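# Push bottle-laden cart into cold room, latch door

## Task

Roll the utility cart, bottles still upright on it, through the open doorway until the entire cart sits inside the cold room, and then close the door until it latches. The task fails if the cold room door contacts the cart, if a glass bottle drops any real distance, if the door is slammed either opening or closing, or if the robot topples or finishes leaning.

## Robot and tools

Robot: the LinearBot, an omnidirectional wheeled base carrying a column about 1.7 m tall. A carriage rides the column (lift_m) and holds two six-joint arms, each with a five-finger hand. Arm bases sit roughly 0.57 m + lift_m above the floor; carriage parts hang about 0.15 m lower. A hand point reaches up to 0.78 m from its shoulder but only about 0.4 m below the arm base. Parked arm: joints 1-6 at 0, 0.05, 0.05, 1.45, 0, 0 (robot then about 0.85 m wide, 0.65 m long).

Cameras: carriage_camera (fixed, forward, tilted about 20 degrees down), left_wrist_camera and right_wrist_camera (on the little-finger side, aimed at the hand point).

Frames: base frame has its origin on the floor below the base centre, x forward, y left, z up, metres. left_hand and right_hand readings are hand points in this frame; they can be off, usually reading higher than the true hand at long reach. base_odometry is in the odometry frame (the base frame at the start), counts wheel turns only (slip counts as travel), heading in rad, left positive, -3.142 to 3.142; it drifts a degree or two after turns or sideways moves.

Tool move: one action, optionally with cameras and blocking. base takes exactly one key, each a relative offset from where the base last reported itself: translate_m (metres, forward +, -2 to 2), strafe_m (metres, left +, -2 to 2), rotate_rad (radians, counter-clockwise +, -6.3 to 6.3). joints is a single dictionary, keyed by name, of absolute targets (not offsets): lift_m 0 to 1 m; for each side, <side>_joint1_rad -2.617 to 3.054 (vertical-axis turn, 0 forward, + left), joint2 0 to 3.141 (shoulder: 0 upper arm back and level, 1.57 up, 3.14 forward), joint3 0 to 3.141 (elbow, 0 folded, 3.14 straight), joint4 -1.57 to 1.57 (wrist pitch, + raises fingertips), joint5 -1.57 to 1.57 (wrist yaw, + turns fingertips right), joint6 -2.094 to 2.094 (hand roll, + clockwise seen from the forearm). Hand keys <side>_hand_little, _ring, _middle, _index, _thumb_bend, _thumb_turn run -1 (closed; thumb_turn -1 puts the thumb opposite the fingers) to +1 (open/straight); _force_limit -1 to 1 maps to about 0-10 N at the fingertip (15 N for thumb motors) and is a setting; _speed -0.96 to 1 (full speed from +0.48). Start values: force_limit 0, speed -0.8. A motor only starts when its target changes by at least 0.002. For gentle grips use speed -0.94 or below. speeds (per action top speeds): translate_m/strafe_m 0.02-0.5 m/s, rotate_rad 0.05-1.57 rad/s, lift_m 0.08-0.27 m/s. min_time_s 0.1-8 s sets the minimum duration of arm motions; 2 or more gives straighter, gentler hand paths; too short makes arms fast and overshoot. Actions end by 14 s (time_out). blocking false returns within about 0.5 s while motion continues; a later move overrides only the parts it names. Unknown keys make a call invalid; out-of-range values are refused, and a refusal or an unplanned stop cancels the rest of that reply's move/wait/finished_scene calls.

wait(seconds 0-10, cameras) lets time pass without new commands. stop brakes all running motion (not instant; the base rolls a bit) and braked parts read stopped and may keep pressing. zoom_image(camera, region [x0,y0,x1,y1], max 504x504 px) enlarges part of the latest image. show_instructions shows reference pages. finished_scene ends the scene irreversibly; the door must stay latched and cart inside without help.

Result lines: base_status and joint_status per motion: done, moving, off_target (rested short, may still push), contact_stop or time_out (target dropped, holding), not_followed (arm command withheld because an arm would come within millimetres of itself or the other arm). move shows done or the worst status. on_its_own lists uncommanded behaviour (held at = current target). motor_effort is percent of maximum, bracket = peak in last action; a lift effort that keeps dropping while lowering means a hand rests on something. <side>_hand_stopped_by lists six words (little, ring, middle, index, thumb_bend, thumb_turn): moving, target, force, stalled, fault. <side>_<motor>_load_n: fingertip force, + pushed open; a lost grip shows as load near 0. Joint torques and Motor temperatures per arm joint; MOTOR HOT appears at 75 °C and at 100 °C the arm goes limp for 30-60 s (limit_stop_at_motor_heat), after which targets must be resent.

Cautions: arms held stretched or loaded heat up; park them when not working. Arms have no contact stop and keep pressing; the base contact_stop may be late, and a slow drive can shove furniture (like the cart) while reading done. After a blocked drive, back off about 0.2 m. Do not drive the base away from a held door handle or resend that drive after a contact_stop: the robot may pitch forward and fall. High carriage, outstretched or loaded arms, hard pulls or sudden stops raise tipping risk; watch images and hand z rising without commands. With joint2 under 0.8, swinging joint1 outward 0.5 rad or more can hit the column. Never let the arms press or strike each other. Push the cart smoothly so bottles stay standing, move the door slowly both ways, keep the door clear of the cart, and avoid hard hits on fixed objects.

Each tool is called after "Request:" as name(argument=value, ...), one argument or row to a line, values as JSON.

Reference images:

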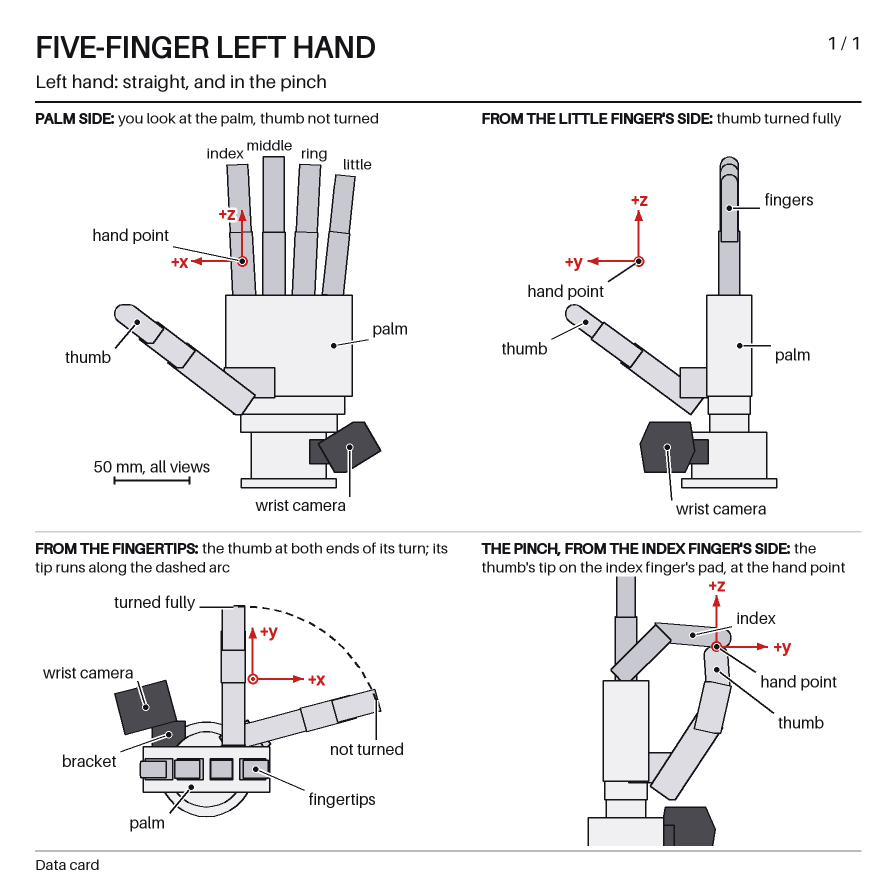

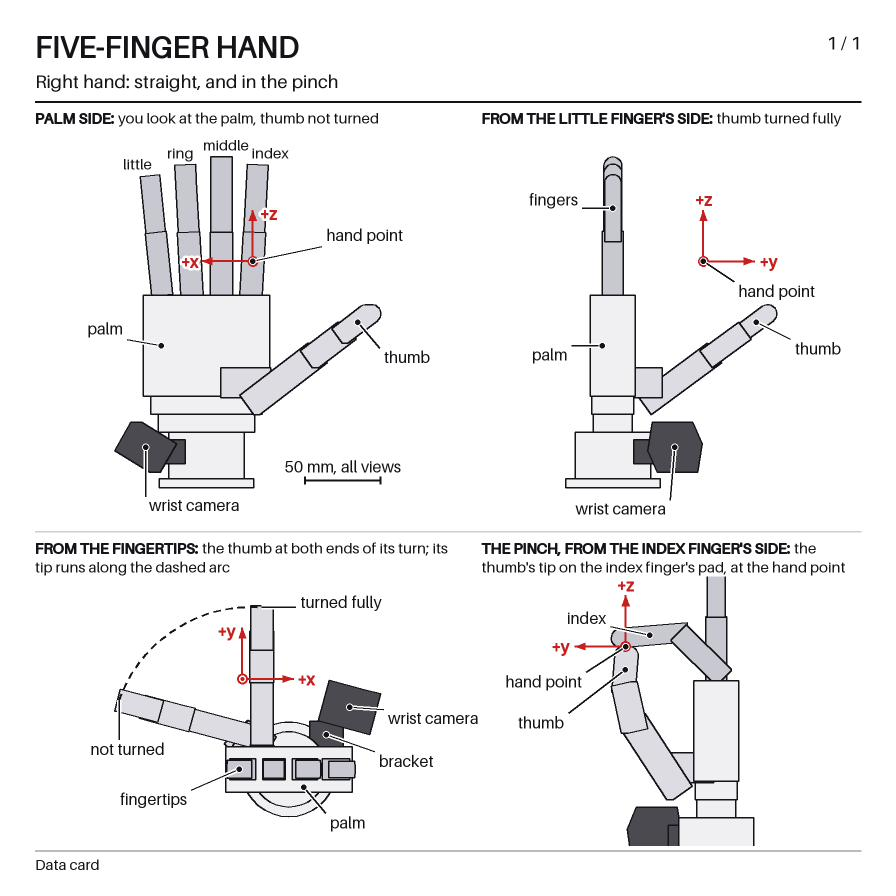

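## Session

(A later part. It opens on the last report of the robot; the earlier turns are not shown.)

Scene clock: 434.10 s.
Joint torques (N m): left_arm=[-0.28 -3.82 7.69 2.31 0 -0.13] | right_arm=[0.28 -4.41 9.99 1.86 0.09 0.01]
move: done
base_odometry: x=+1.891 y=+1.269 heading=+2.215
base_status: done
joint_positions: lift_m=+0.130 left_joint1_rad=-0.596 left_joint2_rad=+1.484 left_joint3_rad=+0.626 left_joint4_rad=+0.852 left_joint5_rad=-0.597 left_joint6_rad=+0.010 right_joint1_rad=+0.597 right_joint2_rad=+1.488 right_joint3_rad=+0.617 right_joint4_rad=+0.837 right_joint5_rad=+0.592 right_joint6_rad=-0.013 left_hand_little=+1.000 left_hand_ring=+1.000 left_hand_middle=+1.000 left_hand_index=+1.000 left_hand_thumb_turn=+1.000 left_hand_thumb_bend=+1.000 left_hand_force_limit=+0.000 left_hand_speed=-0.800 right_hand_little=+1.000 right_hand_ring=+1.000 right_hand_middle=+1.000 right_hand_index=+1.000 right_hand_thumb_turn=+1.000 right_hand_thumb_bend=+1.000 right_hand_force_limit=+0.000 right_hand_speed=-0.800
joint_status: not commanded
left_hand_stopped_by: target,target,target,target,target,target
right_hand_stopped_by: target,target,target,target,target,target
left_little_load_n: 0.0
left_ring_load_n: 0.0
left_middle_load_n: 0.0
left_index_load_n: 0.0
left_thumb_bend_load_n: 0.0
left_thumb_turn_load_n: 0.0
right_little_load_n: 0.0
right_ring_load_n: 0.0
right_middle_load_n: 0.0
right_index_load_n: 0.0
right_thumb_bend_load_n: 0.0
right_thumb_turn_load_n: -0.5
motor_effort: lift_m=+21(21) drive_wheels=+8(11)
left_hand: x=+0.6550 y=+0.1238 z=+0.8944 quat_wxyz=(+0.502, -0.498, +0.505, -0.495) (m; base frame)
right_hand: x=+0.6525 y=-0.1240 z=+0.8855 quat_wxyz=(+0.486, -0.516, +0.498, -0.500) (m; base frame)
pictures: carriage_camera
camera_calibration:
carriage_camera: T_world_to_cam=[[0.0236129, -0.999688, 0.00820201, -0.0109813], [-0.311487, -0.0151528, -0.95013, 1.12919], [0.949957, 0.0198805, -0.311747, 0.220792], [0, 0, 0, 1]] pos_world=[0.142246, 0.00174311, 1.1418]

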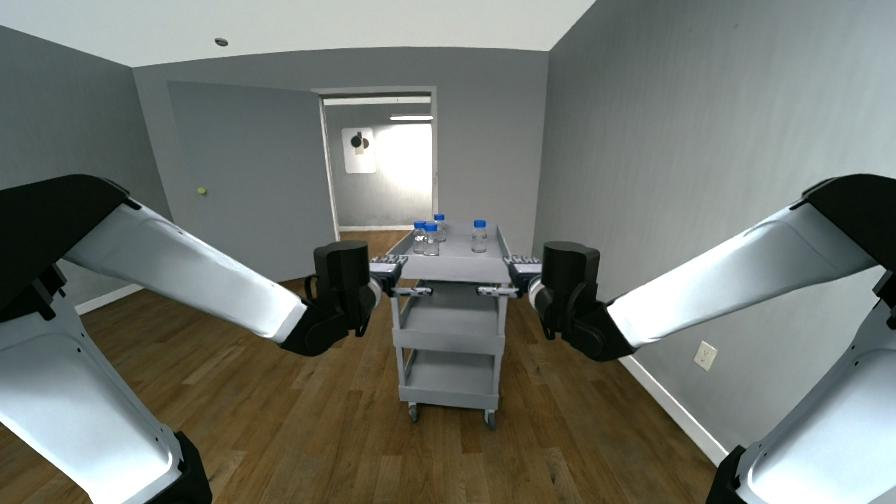

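Request:
move(
  joints={"left_hand_thumb_turn": -1, "right_hand_thumb_turn": -1, "lift_m": 0.085},
  base={"translate_m": 0.15},
  speeds={"translate_m": 0.1},
  cameras=["all"],
)

Scene clock: 450.80 s.
Joint torques (N m): left_arm=[-0.25 -4.62 6.97 2.3 0.01 -0.09] | right_arm=[0.18 -4.79 9.13 1.78 0.08 -0.02]
move: done
base_odometry: x=+1.801 y=+1.389 heading=+2.213
base_status: done
joint_positions: lift_m=+0.085 left_joint1_rad=-0.596 left_joint2_rad=+1.490 left_joint3_rad=+0.636 left_joint4_rad=+0.853 left_joint5_rad=-0.597 left_joint6_rad=+0.010 right_joint1_rad=+0.598 right_joint2_rad=+1.492 right_joint3_rad=+0.627 right_joint4_rad=+0.845 right_joint5_rad=+0.593 right_joint6_rad=-0.012 left_hand_little=+1.000 left_hand_ring=+1.000 left_hand_middle=+1.000 left_hand_index=+1.000 left_hand_thumb_turn=-1.000 left_hand_thumb_bend=+1.000 left_hand_force_limit=+0.000 left_hand_speed=-0.800 right_hand_little=+1.000 right_hand_ring=+1.000 right_hand_middle=+1.000 right_hand_index=+1.000 right_hand_thumb_turn=-1.000 right_hand_thumb_bend=+1.000 right_hand_force_limit=+0.000 right_hand_speed=-0.800
joint_status: all done
left_hand_stopped_by: target,target,target,target,target,target
right_hand_stopped_by: target,target,target,target,target,target
left_little_load_n: 0.0
left_ring_load_n: 0.0
left_middle_load_n: 0.0
left_index_load_n: 0.0
left_thumb_bend_load_n: 0.0
left_thumb_turn_load_n: 0.0
right_little_load_n: 0.0
right_ring_load_n: 0.0
right_middle_load_n: 0.0
right_index_load_n: 0.0
right_thumb_bend_load_n: 0.0
right_thumb_turn_load_n: 0.0
motor_effort: lift_m=+23(24) drive_wheels=-10(13)
left_hand: x=+0.6570 y=+0.1224 z=+0.8517 quat_wxyz=(+0.503, -0.498, +0.503, -0.497) (m; base frame)
right_hand: x=+0.6546 y=-0.1219 z=+0.8449 quat_wxyz=(+0.492, -0.511, +0.497, -0.500) (m; base frame)
pictures: carriage_camera, left_wrist_camera, right_wrist_camera
camera_calibration:
carriage_camera: T_world_to_cam=[[0.0236129, -0.999688, 0.00820201, -0.0106106], [-0.311487, -0.0151528, -0.95013, 1.08625], [0.949957, 0.0198805, -0.311747, 0.206701], [0, 0, 0, 1]] pos_world=[0.142246, 0.00174311, 1.0966]
left_wrist_camera: T_world_to_cam=[[0.0165051, -0.287963, 0.957499, -0.7853], [-0.47451, -0.845176, -0.246003, 0.619491], [0.880096, -0.450282, -0.150591, -0.276147], [0, 0, 0, 1]] pos_world=[0.549952, 0.173097, 0.862735]
right_wrist_camera: T_world_to_cam=[[0.0237963, -0.250842, -0.967736, 0.776972], [-0.525341, 0.820445, -0.225582, 0.626736], [0.850559, 0.513759, -0.112254, -0.282262], [0, 0, 0, 1]] pos_world=[0.550841, -0.174291, 0.861599]

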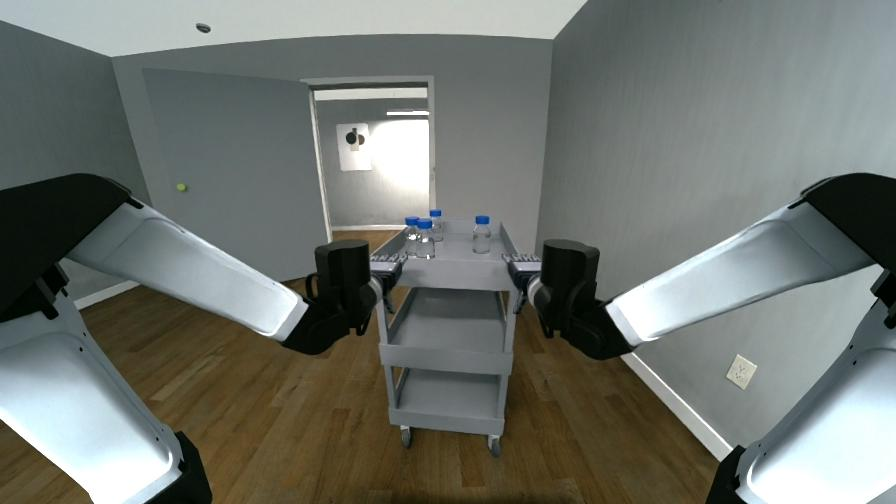

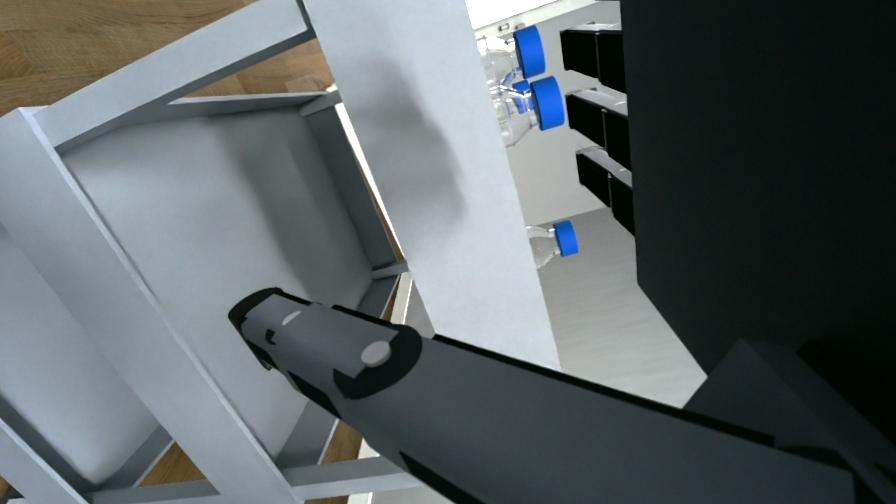

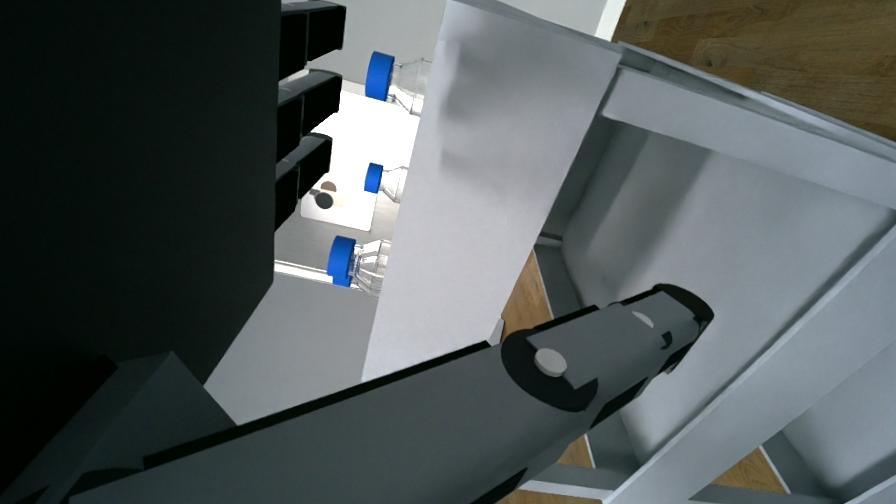

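Request:
move(
  joints={"lift_m": 0.1},
  base={"translate_m": 0.09},
  speeds={"translate_m": 0.05},
  cameras=["all"],
)

Scene clock: 466.23 s.
Joint torques (N m): left_arm=[-0.13 -4.68 7.06 2.26 -0.02 -0.09] | right_arm=[0.17 -4.93 9.06 1.73 0.08 -0.01]
move: done
base_odometry: x=+1.747 y=+1.461 heading=+2.212
base_status: done
joint_positions: lift_m=+0.100 left_joint1_rad=-0.597 left_joint2_rad=+1.491 left_joint3_rad=+0.636 left_joint4_rad=+0.859 left_joint5_rad=-0.598 left_joint6_rad=+0.010 right_joint1_rad=+0.598 right_joint2_rad=+1.493 right_joint3_rad=+0.628 right_joint4_rad=+0.850 right_joint5_rad=+0.593 right_joint6_rad=-0.012 left_hand_little=+1.000 left_hand_ring=+1.000 left_hand_middle=+1.000 left_hand_index=+1.000 left_hand_thumb_turn=-1.000 left_hand_thumb_bend=+1.000 left_hand_force_limit=+0.000 left_hand_speed=-0.800 right_hand_little=+1.000 right_hand_ring=+1.000 right_hand_middle=+1.000 right_hand_index=+1.000 right_hand_thumb_turn=-1.000 right_hand_thumb_bend=+1.000 right_hand_force_limit=+0.000 right_hand_speed=-0.800
joint_status: all done
left_hand_stopped_by: target,target,target,target,target,target
right_hand_stopped_by: target,target,target,target,target,target
left_little_load_n: 0.0
left_ring_load_n: 0.0
left_middle_load_n: 0.0
left_index_load_n: 0.0
left_thumb_bend_load_n: 0.0
left_thumb_turn_load_n: 0.0
right_little_load_n: 0.0
right_ring_load_n: 0.0
right_middle_load_n: 0.0
right_index_load_n: 0.0
right_thumb_bend_load_n: 0.0
right_thumb_turn_load_n: 0.0
motor_effort: lift_m=+21(26) drive_wheels=-10(13)
left_hand: x=+0.6572 y=+0.1219 z=+0.8679 quat_wxyz=(+0.503, -0.498, +0.501, -0.498) (m; base frame)
right_hand: x=+0.6551 y=-0.1217 z=+0.8612 quat_wxyz=(+0.493, -0.509, +0.497, -0.501) (m; base frame)
pictures: carriage_camera, left_wrist_camera, right_wrist_camera
camera_calibration:
carriage_camera: T_world_to_cam=[[0.0236129, -0.999688, 0.00820201, -0.0107345], [-0.311487, -0.0151528, -0.95013, 1.1006], [0.949957, 0.0198805, -0.311747, 0.211408], [0, 0, 0, 1]] pos_world=[0.142246, 0.00174311, 1.1117]
left_wrist_camera: T_world_to_cam=[[0.0125202, -0.28531, 0.958353, -0.799489], [-0.473892, -0.84565, -0.245566, 0.622334], [0.880494, -0.451081, -0.145794, -0.278409], [0, 0, 0, 1]] pos_world=[0.550066, 0.172589, 0.878427]
right_wrist_camera: T_world_to_cam=[[0.0273566, -0.248405, -0.96827, 0.791232], [-0.524168, 0.82122, -0.22549, 0.629753], [0.851175, 0.513705, -0.10774, -0.28525], [0, 0, 0, 1]] pos_world=[0.551249, -0.174085, 0.877396]

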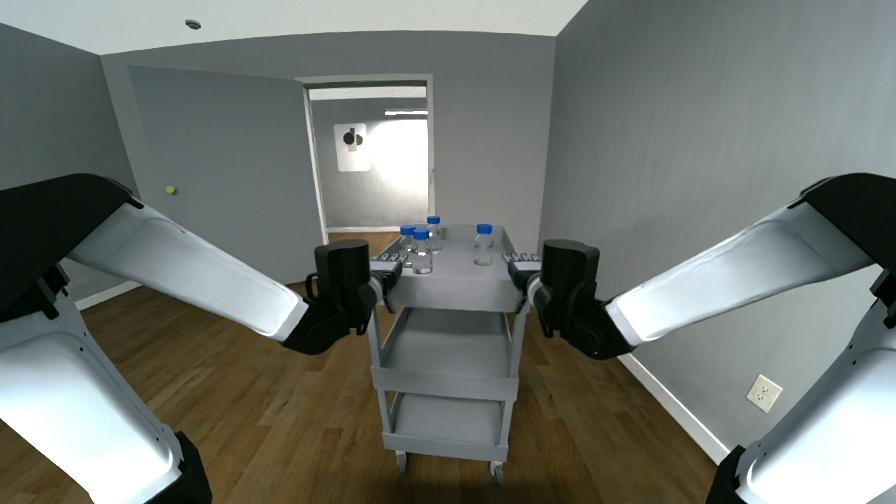

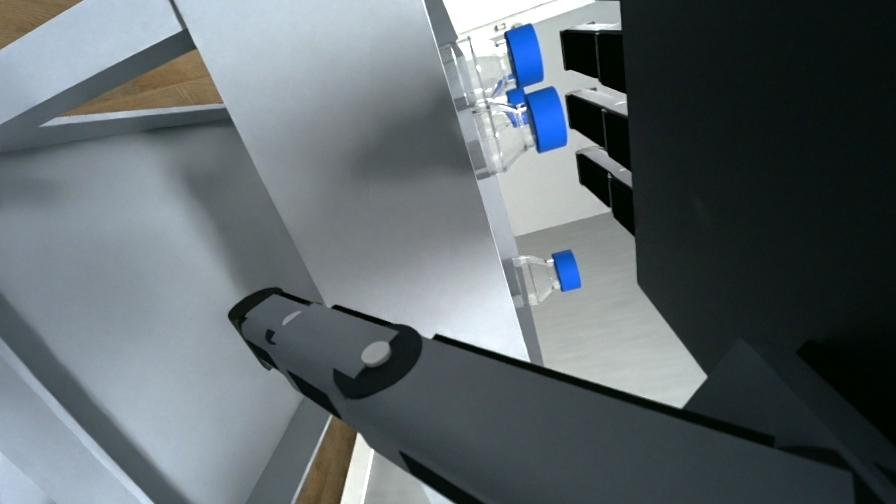

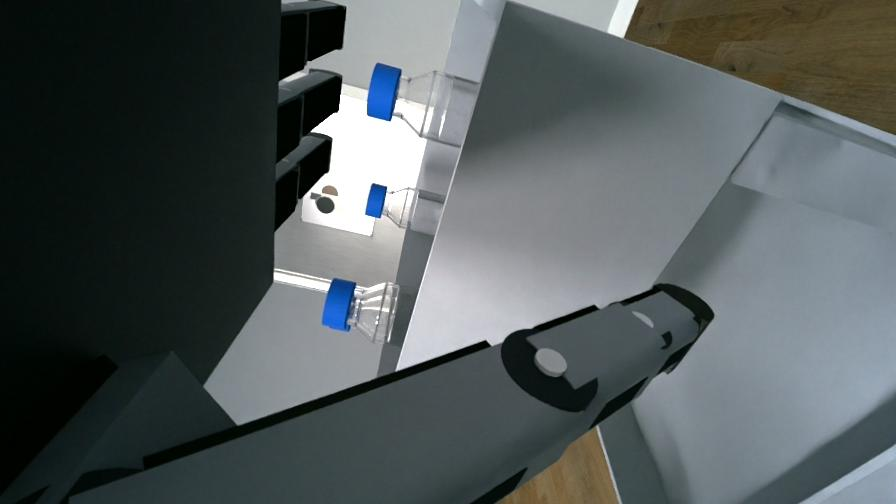

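Request:
move(
  base={"translate_m": 0.025},
  speeds={"translate_m": 0.04},
)

Request:
move(
  joints={"lift_m": 0.085, "left_hand_index": 0.3, "left_hand_middle": 0.3, "left_hand_ring": 0.3, "left_hand_little": 0.3, "right_hand_index": 0.3, "right_hand_middle": 0.3, "right_hand_ring": 0.3, "right_hand_little": 0.3},
  cameras=["all"],
)

Scene clock: 473.80 s.
Joint torques (N m): left_arm=[-0.25 -4.81 7.08 2.25 -0.01 -0.11] | right_arm=[0.17 -4.89 9.05 1.72 0.07 -0.02]
move: done
base_odometry: x=+1.732 y=+1.481 heading=+2.210
base_status: done
joint_positions: lift_m=+0.100 left_joint1_rad=-0.598 left_joint2_rad=+1.491 left_joint3_rad=+0.636 left_joint4_rad=+0.859 left_joint5_rad=-0.597 left_joint6_rad=+0.010 right_joint1_rad=+0.598 right_joint2_rad=+1.493 right_joint3_rad=+0.628 right_joint4_rad=+0.850 right_joint5_rad=+0.593 right_joint6_rad=-0.012 left_hand_little=+1.000 left_hand_ring=+1.000 left_hand_middle=+1.000 left_hand_index=+1.000 left_hand_thumb_turn=-1.000 left_hand_thumb_bend=+1.000 left_hand_force_limit=+0.000 left_hand_speed=-0.800 right_hand_little=+1.000 right_hand_ring=+1.000 right_hand_middle=+1.000 right_hand_index=+1.000 right_hand_thumb_turn=-1.000 right_hand_thumb_bend=+1.000 right_hand_force_limit=+0.000 right_hand_speed=-0.800
joint_status: not commanded
left_hand_stopped_by: target,target,target,target,target,target
right_hand_stopped_by: target,target,target,target,target,target
left_little_load_n: 0.0
left_ring_load_n: 0.0
left_middle_load_n: 0.0
left_index_load_n: 0.0
left_thumb_bend_load_n: 0.0
left_thumb_turn_load_n: 0.5
right_little_load_n: 0.0
right_ring_load_n: 0.0
right_middle_load_n: 0.0
right_index_load_n: 0.0
right_thumb_bend_load_n: 0.0
right_thumb_turn_load_n: 0.0
motor_effort: lift_m=+21(21) drive_wheels=-9(12)
left_hand: x=+0.6569 y=+0.1212 z=+0.8679 quat_wxyz=(+0.502, -0.497, +0.502, -0.499) (m; base frame)
right_hand: x=+0.6551 y=-0.1218 z=+0.8612 quat_wxyz=(+0.493, -0.509, +0.497, -0.501) (m; base frame)
pictures: none

Scene clock: 475.57 s.
Joint torques (N m): left_arm=[-0.13 -5.05 6.58 1.95 0.03 -0.12] | right_arm=[0.18 -5.03 9.03 1.48 0.05 -0.02]
move: done
base_odometry: x=+1.732 y=+1.481 heading=+2.210
base_status: not commanded
joint_positions: lift_m=+0.085 left_joint1_rad=-0.598 left_joint2_rad=+1.493 left_joint3_rad=+0.640 left_joint4_rad=+0.885 left_joint5_rad=-0.597 left_joint6_rad=+0.010 right_joint1_rad=+0.598 right_joint2_rad=+1.495 right_joint3_rad=+0.628 right_joint4_rad=+0.875 right_joint5_rad=+0.594 right_joint6_rad=-0.012 left_hand_little=+0.300 left_hand_ring=+0.300 left_hand_middle=+0.300 left_hand_index=+0.300 left_hand_thumb_turn=-1.000 left_hand_thumb_bend=+1.000 left_hand_force_limit=+0.000 left_hand_speed=-0.800 right_hand_little=+0.300 right_hand_ring=+0.300 right_hand_middle=+0.300 right_hand_index=+0.300 right_hand_thumb_turn=-1.000 right_hand_thumb_bend=+1.000 right_hand_force_limit=+0.000 right_hand_speed=-0.800
joint_status: all done
left_hand_stopped_by: target,target,target,target,target,target
right_hand_stopped_by: target,target,target,target,target,target
left_little_load_n: 1.0
left_ring_load_n: 0.0
left_middle_load_n: 0.0
left_index_load_n: 0.0
left_thumb_bend_load_n: 0.0
left_thumb_turn_load_n: 0.0
right_little_load_n: 1.0
right_ring_load_n: 0.0
right_middle_load_n: 0.0
right_index_load_n: 0.0
right_thumb_bend_load_n: 0.0
right_thumb_turn_load_n: 0.0
motor_effort: lift_m=+23(23) drive_wheels=-9(9)
left_hand: x=+0.6588 y=+0.1199 z=+0.8605 quat_wxyz=(+0.504, -0.495, +0.492, -0.509) (m; base frame)
right_hand: x=+0.6565 y=-0.1209 z=+0.8516 quat_wxyz=(+0.501, -0.501, +0.495, -0.502) (m; base frame)
pictures: carriage_camera, left_wrist_camera, right_wrist_camera
camera_calibration:
carriage_camera: T_world_to_cam=[[0.0236129, -0.999688, 0.00820201, -0.0106106], [-0.311487, -0.0151528, -0.95013, 1.08625], [0.949957, 0.0198805, -0.311747, 0.206701], [0, 0, 0, 1]] pos_world=[0.142246, 0.00174311, 1.0966]
left_wrist_camera: T_world_to_cam=[[-0.0107731, -0.269856, 0.96284, -0.783267], [-0.469698, -0.848691, -0.243119, 0.615105], [0.882761, -0.454864, -0.117608, -0.307191], [0, 0, 0, 1]] pos_world=[0.551652, 0.170935, 0.867577]
right_wrist_camera: T_world_to_cam=[[0.0461206, -0.235454, -0.970791, 0.773527], [-0.519143, 0.82463, -0.224668, 0.62403], [0.853442, 0.514341, -0.0842016, -0.30933], [0, 0, 0, 1]] pos_world=[0.55228, -0.173363, 0.865086]

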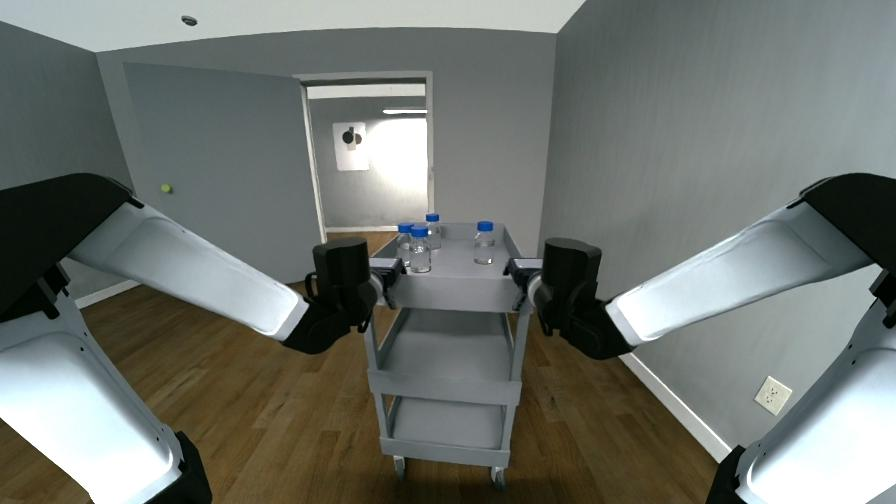

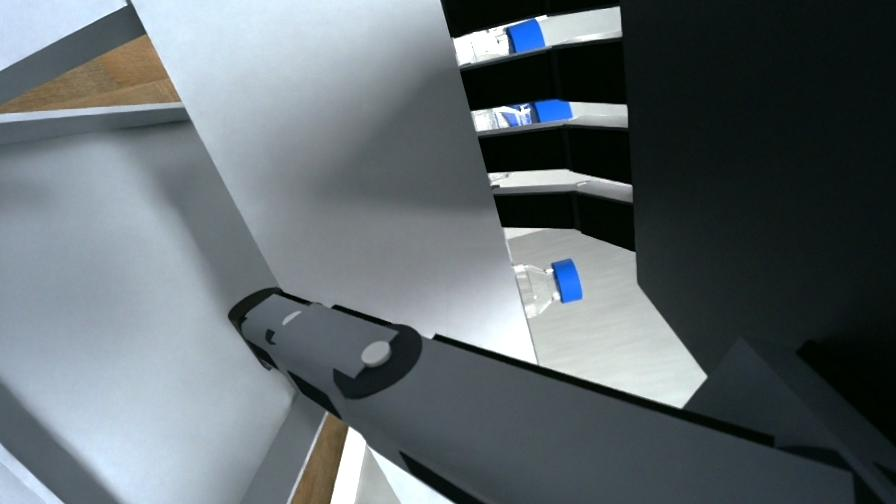

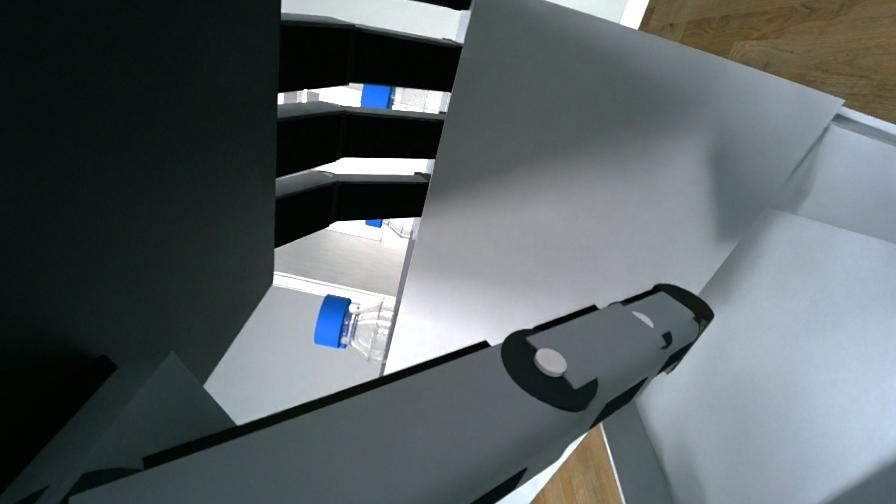

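Request:
move(
  joints={"lift_m": 0.095, "left_hand_index": -0.1, "left_hand_middle": -0.1, "left_hand_ring": -0.1, "left_hand_little": -0.1, "right_hand_index": -0.1, "right_hand_middle": -0.1, "right_hand_ring": -0.1, "right_hand_little": -0.1},
  cameras=["left_wrist_camera", "right_wrist_camera"],
)

Scene clock: 483.03 s.
Joint torques (N m): left_arm=[-0.24 -4.89 6.11 1.62 0.02 -0.1] | right_arm=[0.21 -5.05 8.87 1.37 -0.13 -0.02]
move: off_target
base_odometry: x=+1.732 y=+1.481 heading=+2.210
base_status: not commanded
joint_positions: lift_m=+0.095 left_joint1_rad=-0.598 left_joint2_rad=+1.493 left_joint3_rad=+0.647 left_joint4_rad=+0.914 left_joint5_rad=-0.594 left_joint6_rad=+0.010 right_joint1_rad=+0.598 right_joint2_rad=+1.495 right_joint3_rad=+0.629 right_joint4_rad=+0.886 right_joint5_rad=+0.610 right_joint6_rad=-0.012 left_hand_little=-0.100 left_hand_ring=-0.100 left_hand_middle=+0.064 left_hand_index=-0.100 left_hand_thumb_turn=-1.000 left_hand_thumb_bend=+1.000 left_hand_force_limit=+0.000 left_hand_speed=-0.800 right_hand_little=-0.100 right_hand_ring=-0.100 right_hand_middle=-0.100 right_hand_index=-0.100 right_hand_thumb_turn=-1.000 right_hand_thumb_bend=+1.000 right_hand_force_limit=+0.000 right_hand_speed=-0.800
joint_status: left_hand_middle off_target (ended at +0.064, target -0.100); the others done
left_hand_stopped_by: target,target,force,target,target,target
right_hand_stopped_by: target,target,target,target,target,target
left_little_load_n: 0.0
left_ring_load_n: 1.0
left_middle_load_n: 0.0
left_index_load_n: 0.0
left_thumb_bend_load_n: 0.0
left_thumb_turn_load_n: 0.0
right_little_load_n: 0.5
right_ring_load_n: 0.0
right_middle_load_n: 0.0
right_index_load_n: 0.0
right_thumb_bend_load_n: 0.0
right_thumb_turn_load_n: 0.0
motor_effort: lift_m=+21(26) drive_wheels=-9(10)
left_hand: x=+0.6611 y=+0.1178 z=+0.8815 quat_wxyz=(+0.506, -0.492, +0.479, -0.522) (m; base frame)
right_hand: x=+0.6577 y=-0.1235 z=+0.8651 quat_wxyz=(+0.501, -0.493, +0.499, -0.507) (m; base frame)
pictures: left_wrist_camera, right_wrist_camera
camera_calibration:
left_wrist_camera: T_world_to_cam=[[-0.0407623, -0.249628, 0.967483, -0.790734], [-0.464656, -0.852478, -0.239532, 0.613472], [0.884552, -0.459311, -0.0812424, -0.34033], [0, 0, 0, 1]] pos_world=[0.553861, 0.169264, 0.884319]
right_wrist_camera: T_world_to_cam=[[0.0517405, -0.22958, -0.971914, 0.78392], [-0.503743, 0.834334, -0.223899, 0.620256], [0.862303, 0.501179, -0.0724803, -0.325515], [0, 0, 0, 1]] pos_world=[0.552581, -0.174387, 0.877184]

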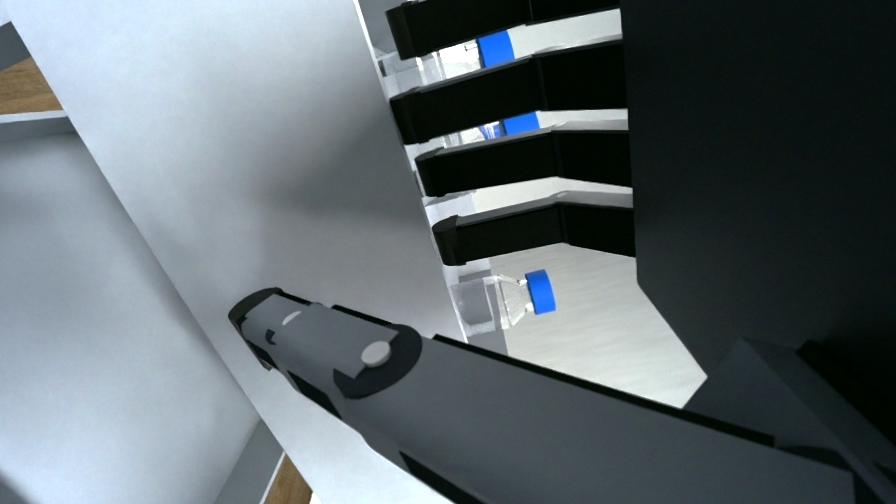

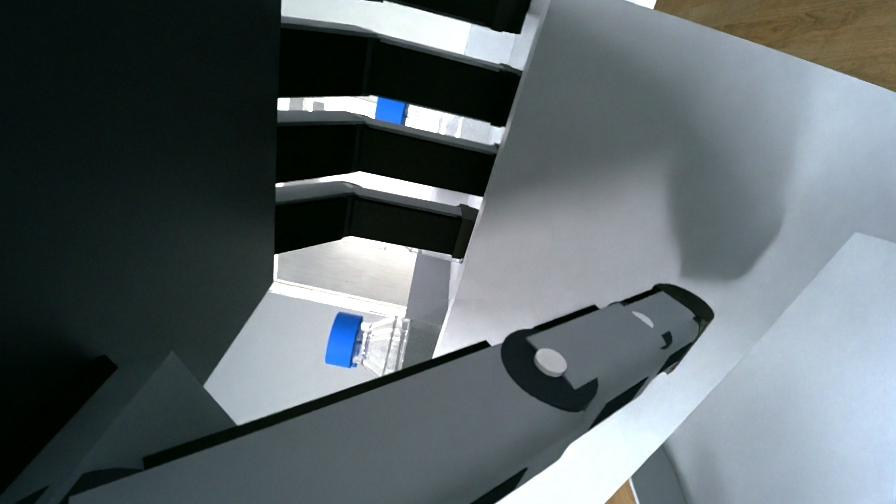

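Request:
move(
  joints={"lift_m": 0.115, "left_hand_index": 1, "left_hand_middle": 1, "left_hand_ring": 1, "left_hand_little": 1, "right_hand_index": 1, "right_hand_middle": 1, "right_hand_ring": 1, "right_hand_little": 1},
)

Request:
move(
  base={"translate_m": 0.03},
  speeds={"translate_m": 0.04},
  joints={"left_joint4_rad": 0.84, "right_joint4_rad": 0.84},
)

Request:
move(
  joints={"lift_m": 0.09},
  cameras=["all"],
)

Scene clock: 493.63 s.
Joint torques (N m): left_arm=[0.06 -4.98 6.11 2.18 -0.04 -0.13] | right_arm=[0.2 -5.05 8.9 1.6 -0.12 -0.02]
move: done
base_odometry: x=+1.732 y=+1.481 heading=+2.210
base_status: not commanded
joint_positions: lift_m=+0.115 left_joint1_rad=-0.598 left_joint2_rad=+1.493 left_joint3_rad=+0.647 left_joint4_rad=+0.865 left_joint5_rad=-0.595 left_joint6_rad=+0.010 right_joint1_rad=+0.598 right_joint2_rad=+1.495 right_joint3_rad=+0.629 right_joint4_rad=+0.861 right_joint5_rad=+0.610 right_joint6_rad=-0.012 left_hand_little=+1.000 left_hand_ring=+1.000 left_hand_middle=+1.000 left_hand_index=+1.000 left_hand_thumb_turn=-1.000 left_hand_thumb_bend=+1.000 left_hand_force_limit=+0.000 left_hand_speed=-0.800 right_hand_little=+1.000 right_hand_ring=+1.000 right_hand_middle=+1.000 right_hand_index=+1.000 right_hand_thumb_turn=-1.000 right_hand_thumb_bend=+1.000 right_hand_force_limit=+0.000 right_hand_speed=-0.800
joint_status: all done
left_hand_stopped_by: target,target,target,target,target,target
right_hand_stopped_by: target,target,target,target,target,target
left_little_load_n: 0.0
left_ring_load_n: 0.0
left_middle_load_n: 0.0
left_index_load_n: -0.5
left_thumb_bend_load_n: 0.0
left_thumb_turn_load_n: 0.0
right_little_load_n: -0.5
right_ring_load_n: 0.0
right_middle_load_n: 0.0
right_index_load_n: 0.0
right_thumb_bend_load_n: 0.0
right_thumb_turn_load_n: 0.0
motor_effort: lift_m=+21(26) drive_wheels=-9(9)
left_hand: x=+0.6591 y=+0.1193 z=+0.8890 quat_wxyz=(+0.503, -0.496, +0.496, -0.505) (m; base frame)
right_hand: x=+0.6565 y=-0.1243 z=+0.8791 quat_wxyz=(+0.493, -0.501, +0.500, -0.506) (m; base frame)
pictures: none

Scene clock: 494.83 s.
Joint torques (N m): left_arm=[-0.03 -5.11 5.98 2.16 -0.03 -0.09] | right_arm=[-0.13 -5.03 8.91 1.67 -0.1 -0.03]
move: done
base_odometry: x=+1.715 y=+1.505 heading=+2.209
base_status: done
joint_positions: lift_m=+0.115 left_joint1_rad=-0.599 left_joint2_rad=+1.493 left_joint3_rad=+0.647 left_joint4_rad=+0.854 left_joint5_rad=-0.596 left_joint6_rad=+0.010 right_joint1_rad=+0.602 right_joint2_rad=+1.495 right_joint3_rad=+0.629 right_joint4_rad=+0.846 right_joint5_rad=+0.608 right_joint6_rad=-0.011 left_hand_little=+1.000 left_hand_ring=+1.000 left_hand_middle=+1.000 left_hand_index=+1.000 left_hand_thumb_turn=-1.000 left_hand_thumb_bend=+1.000 left_hand_force_limit=+0.000 left_hand_speed=-0.800 right_hand_little=+1.000 right_hand_ring=+1.000 right_hand_middle=+1.000 right_hand_index=+1.000 right_hand_thumb_turn=-1.000 right_hand_thumb_bend=+1.000 right_hand_force_limit=+0.000 right_hand_speed=-0.800
joint_status: all done
left_hand_stopped_by: target,target,target,target,target,target
right_hand_stopped_by: target,target,target,target,target,target
left_little_load_n: 0.0
left_ring_load_n: -0.5
left_middle_load_n: 0.0
left_index_load_n: 0.0
left_thumb_bend_load_n: 0.0
left_thumb_turn_load_n: 0.0
right_little_load_n: 0.0
right_ring_load_n: 0.0
right_middle_load_n: 0.0
right_index_load_n: 0.0
right_thumb_bend_load_n: 0.0
right_thumb_turn_load_n: 0.0
motor_effort: lift_m=+21(21) drive_wheels=-9(13)
left_hand: x=+0.6584 y=+0.1194 z=+0.8862 quat_wxyz=(+0.502, -0.496, +0.500, -0.501) (m; base frame)
right_hand: x=+0.6550 y=-0.1229 z=+0.8752 quat_wxyz=(+0.489, -0.508, +0.500, -0.503) (m; base frame)
pictures: none

Scene clock: 495.43 s.
Joint torques (N m): left_arm=[-0.1 -5.04 6.27 2.32 -0.03 -0.12] | right_arm=[-0.12 -5.08 8.92 1.74 -0.1 -0.03]
move: done
base_odometry: x=+1.715 y=+1.505 heading=+2.209
base_status: not commanded
joint_positions: lift_m=+0.090 left_joint1_rad=-0.599 left_joint2_rad=+1.493 left_joint3_rad=+0.647 left_joint4_rad=+0.844 left_joint5_rad=-0.596 left_joint6_rad=+0.010 right_joint1_rad=+0.602 right_joint2_rad=+1.495 right_joint3_rad=+0.629 right_joint4_rad=+0.838 right_joint5_rad=+0.608 right_joint6_rad=-0.011 left_hand_little=+1.000 left_hand_ring=+1.000 left_hand_middle=+1.000 left_hand_index=+1.000 left_hand_thumb_turn=-1.000 left_hand_thumb_bend=+1.000 left_hand_force_limit=+0.000 left_hand_speed=-0.800 right_hand_little=+1.000 right_hand_ring=+1.000 right_hand_middle=+1.000 right_hand_index=+1.000 right_hand_thumb_turn=-1.000 right_hand_thumb_bend=+1.000 right_hand_force_limit=+0.000 right_hand_speed=-0.800
joint_status: all done
left_hand_stopped_by: target,target,target,target,target,target
right_hand_stopped_by: target,target,target,target,target,target
left_little_load_n: 0.0
left_ring_load_n: 0.0
left_middle_load_n: 0.0
left_index_load_n: 0.0
left_thumb_bend_load_n: 0.0
left_thumb_turn_load_n: 0.0
right_little_load_n: -0.5
right_ring_load_n: 0.0
right_middle_load_n: 0.0
right_index_load_n: 0.0
right_thumb_bend_load_n: 0.0
right_thumb_turn_load_n: 0.0
motor_effort: lift_m=+23(24) drive_wheels=-9(9)
left_hand: x=+0.6579 y=+0.1198 z=+0.8585 quat_wxyz=(+0.502, -0.497, +0.504, -0.498) (m; base frame)
right_hand: x=+0.6546 y=-0.1232 z=+0.8481 quat_wxyz=(+0.486, -0.511, +0.501, -0.502) (m; base frame)
pictures: carriage_camera, left_wrist_camera, right_wrist_camera
camera_calibration:
carriage_camera: T_world_to_cam=[[0.0236129, -0.999688, 0.00820201, -0.0106516], [-0.311487, -0.0151528, -0.95013, 1.091], [0.949957, 0.0198805, -0.311747, 0.208259], [0, 0, 0, 1]] pos_world=[0.142246, 0.00174311, 1.1016]
left_wrist_camera: T_world_to_cam=[[0.0153836, -0.287619, 0.957621, -0.792007], [-0.478107, -0.843267, -0.245592, 0.621181], [0.878167, -0.454067, -0.150485, -0.275524], [0, 0, 0, 1]] pos_world=[0.551131, 0.170919, 0.869538]
right_wrist_camera: T_world_to_cam=[[0.0152688, -0.25456, -0.966937, 0.784225], [-0.51688, 0.825805, -0.225567, 0.623582], [0.855921, 0.503235, -0.118968, -0.280346], [0, 0, 0, 1]] pos_world=[0.550298, -0.174246, 0.865603]

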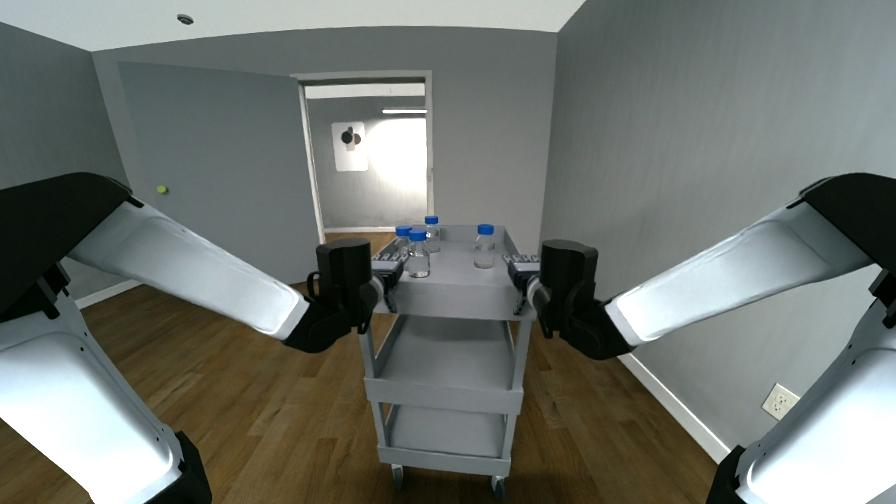

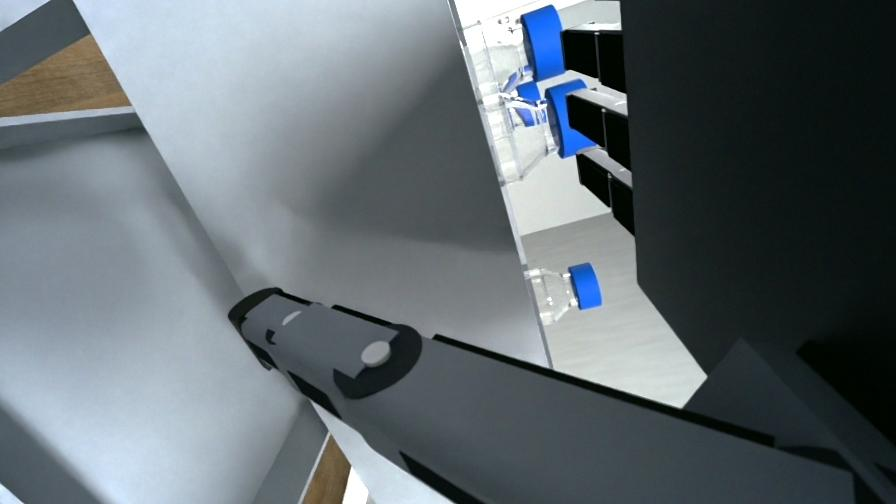

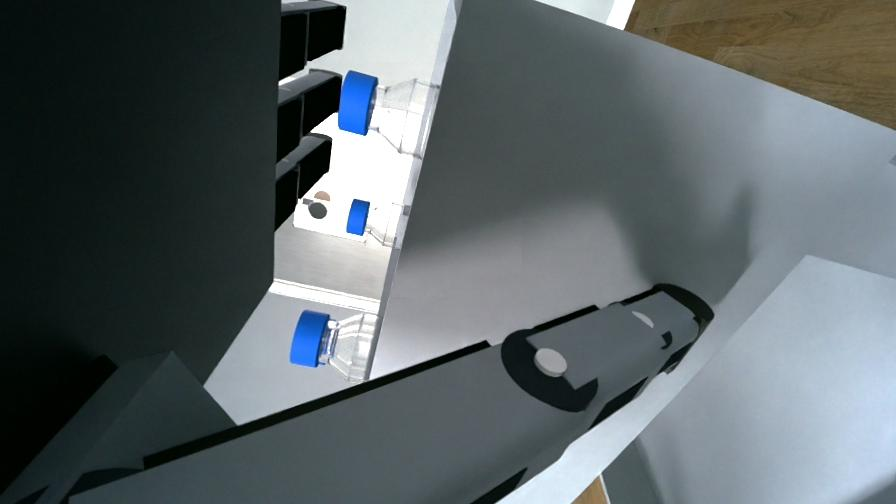

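Request:
move(
  joints={"left_hand_index": 0.1, "left_hand_middle": 0.1, "left_hand_ring": 0.1, "left_hand_little": 0.1, "right_hand_index": 0.1, "right_hand_middle": 0.1, "right_hand_ring": 0.1, "right_hand_little": 0.1},
  cameras=["left_wrist_camera", "right_wrist_camera"],
)

Scene clock: 503.47 s.
Joint torques (N m): left_arm=[0.05 -4.92 6.09 2.3 0 -0.14] | right_arm=[-0.14 -5.07 8.43 1.39 -0.11 -0.03]
move: done
base_odometry: x=+1.715 y=+1.505 heading=+2.209
base_status: not commanded
joint_positions: lift_m=+0.090 left_joint1_rad=-0.599 left_joint2_rad=+1.493 left_joint3_rad=+0.647 left_joint4_rad=+0.844 left_joint5_rad=-0.596 left_joint6_rad=+0.010 right_joint1_rad=+0.602 right_joint2_rad=+1.495 right_joint3_rad=+0.635 right_joint4_rad=+0.874 right_joint5_rad=+0.608 right_joint6_rad=-0.011 left_hand_little=+0.100 left_hand_ring=+0.100 left_hand_middle=+0.100 left_hand_index=+0.100 left_hand_thumb_turn=-1.000 left_hand_thumb_bend=+1.000 left_hand_force_limit=+0.000 left_hand_speed=-0.800 right_hand_little=+0.101 right_hand_ring=+0.100 right_hand_middle=+0.100 right_hand_index=+0.100 right_hand_thumb_turn=-1.000 right_hand_thumb_bend=+1.000 right_hand_force_limit=+0.000 right_hand_speed=-0.800
joint_status: all done
left_hand_stopped_by: target,target,target,target,target,target
right_hand_stopped_by: target,target,target,target,target,target
left_little_load_n: 0.0
left_ring_load_n: 0.0
left_middle_load_n: 0.0
left_index_load_n: -0.5
left_thumb_bend_load_n: -0.5
left_thumb_turn_load_n: 0.0
right_little_load_n: 2.5
right_ring_load_n: 0.0
right_middle_load_n: 0.0
right_index_load_n: 0.0
right_thumb_bend_load_n: 0.0
right_thumb_turn_load_n: 0.0
motor_effort: lift_m=+23(23) drive_wheels=-9(9)
left_hand: x=+0.6579 y=+0.1198 z=+0.8585 quat_wxyz=(+0.502, -0.497, +0.504, -0.498) (m; base frame)
right_hand: x=+0.6573 y=-0.1213 z=+0.8596 quat_wxyz=(+0.501, -0.496, +0.498, -0.505) (m; base frame)
pictures: left_wrist_camera, right_wrist_camera
camera_calibration:
left_wrist_camera: T_world_to_cam=[[0.0153836, -0.287619, 0.957621, -0.792007], [-0.478107, -0.843267, -0.245592, 0.621181], [0.878167, -0.454067, -0.150485, -0.275524], [0, 0, 0, 1]] pos_world=[0.551131, 0.170919, 0.869538]
right_wrist_camera: T_world_to_cam=[[0.0484543, -0.231816, -0.971552, 0.780663], [-0.509259, 0.831035, -0.223686, 0.620038], [0.859248, 0.50561, -0.0777871, -0.319595], [0, 0, 0, 1]] pos_world=[0.552545, -0.172713, 0.872289]

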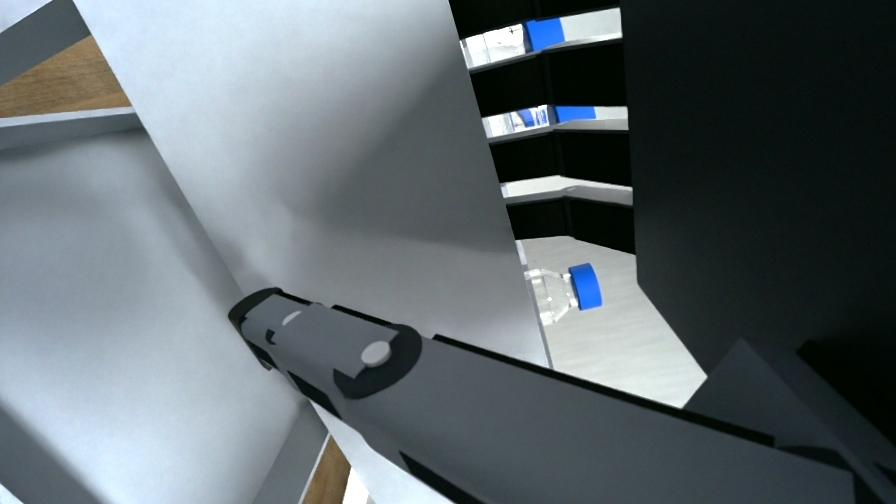

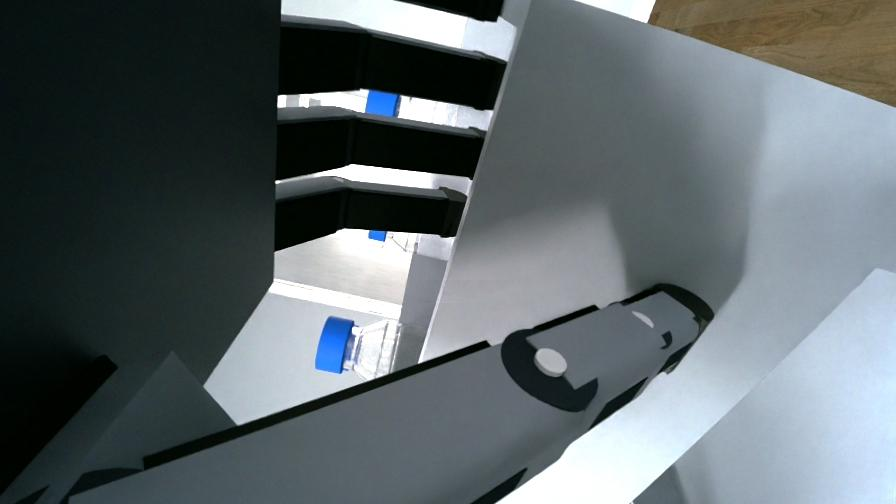

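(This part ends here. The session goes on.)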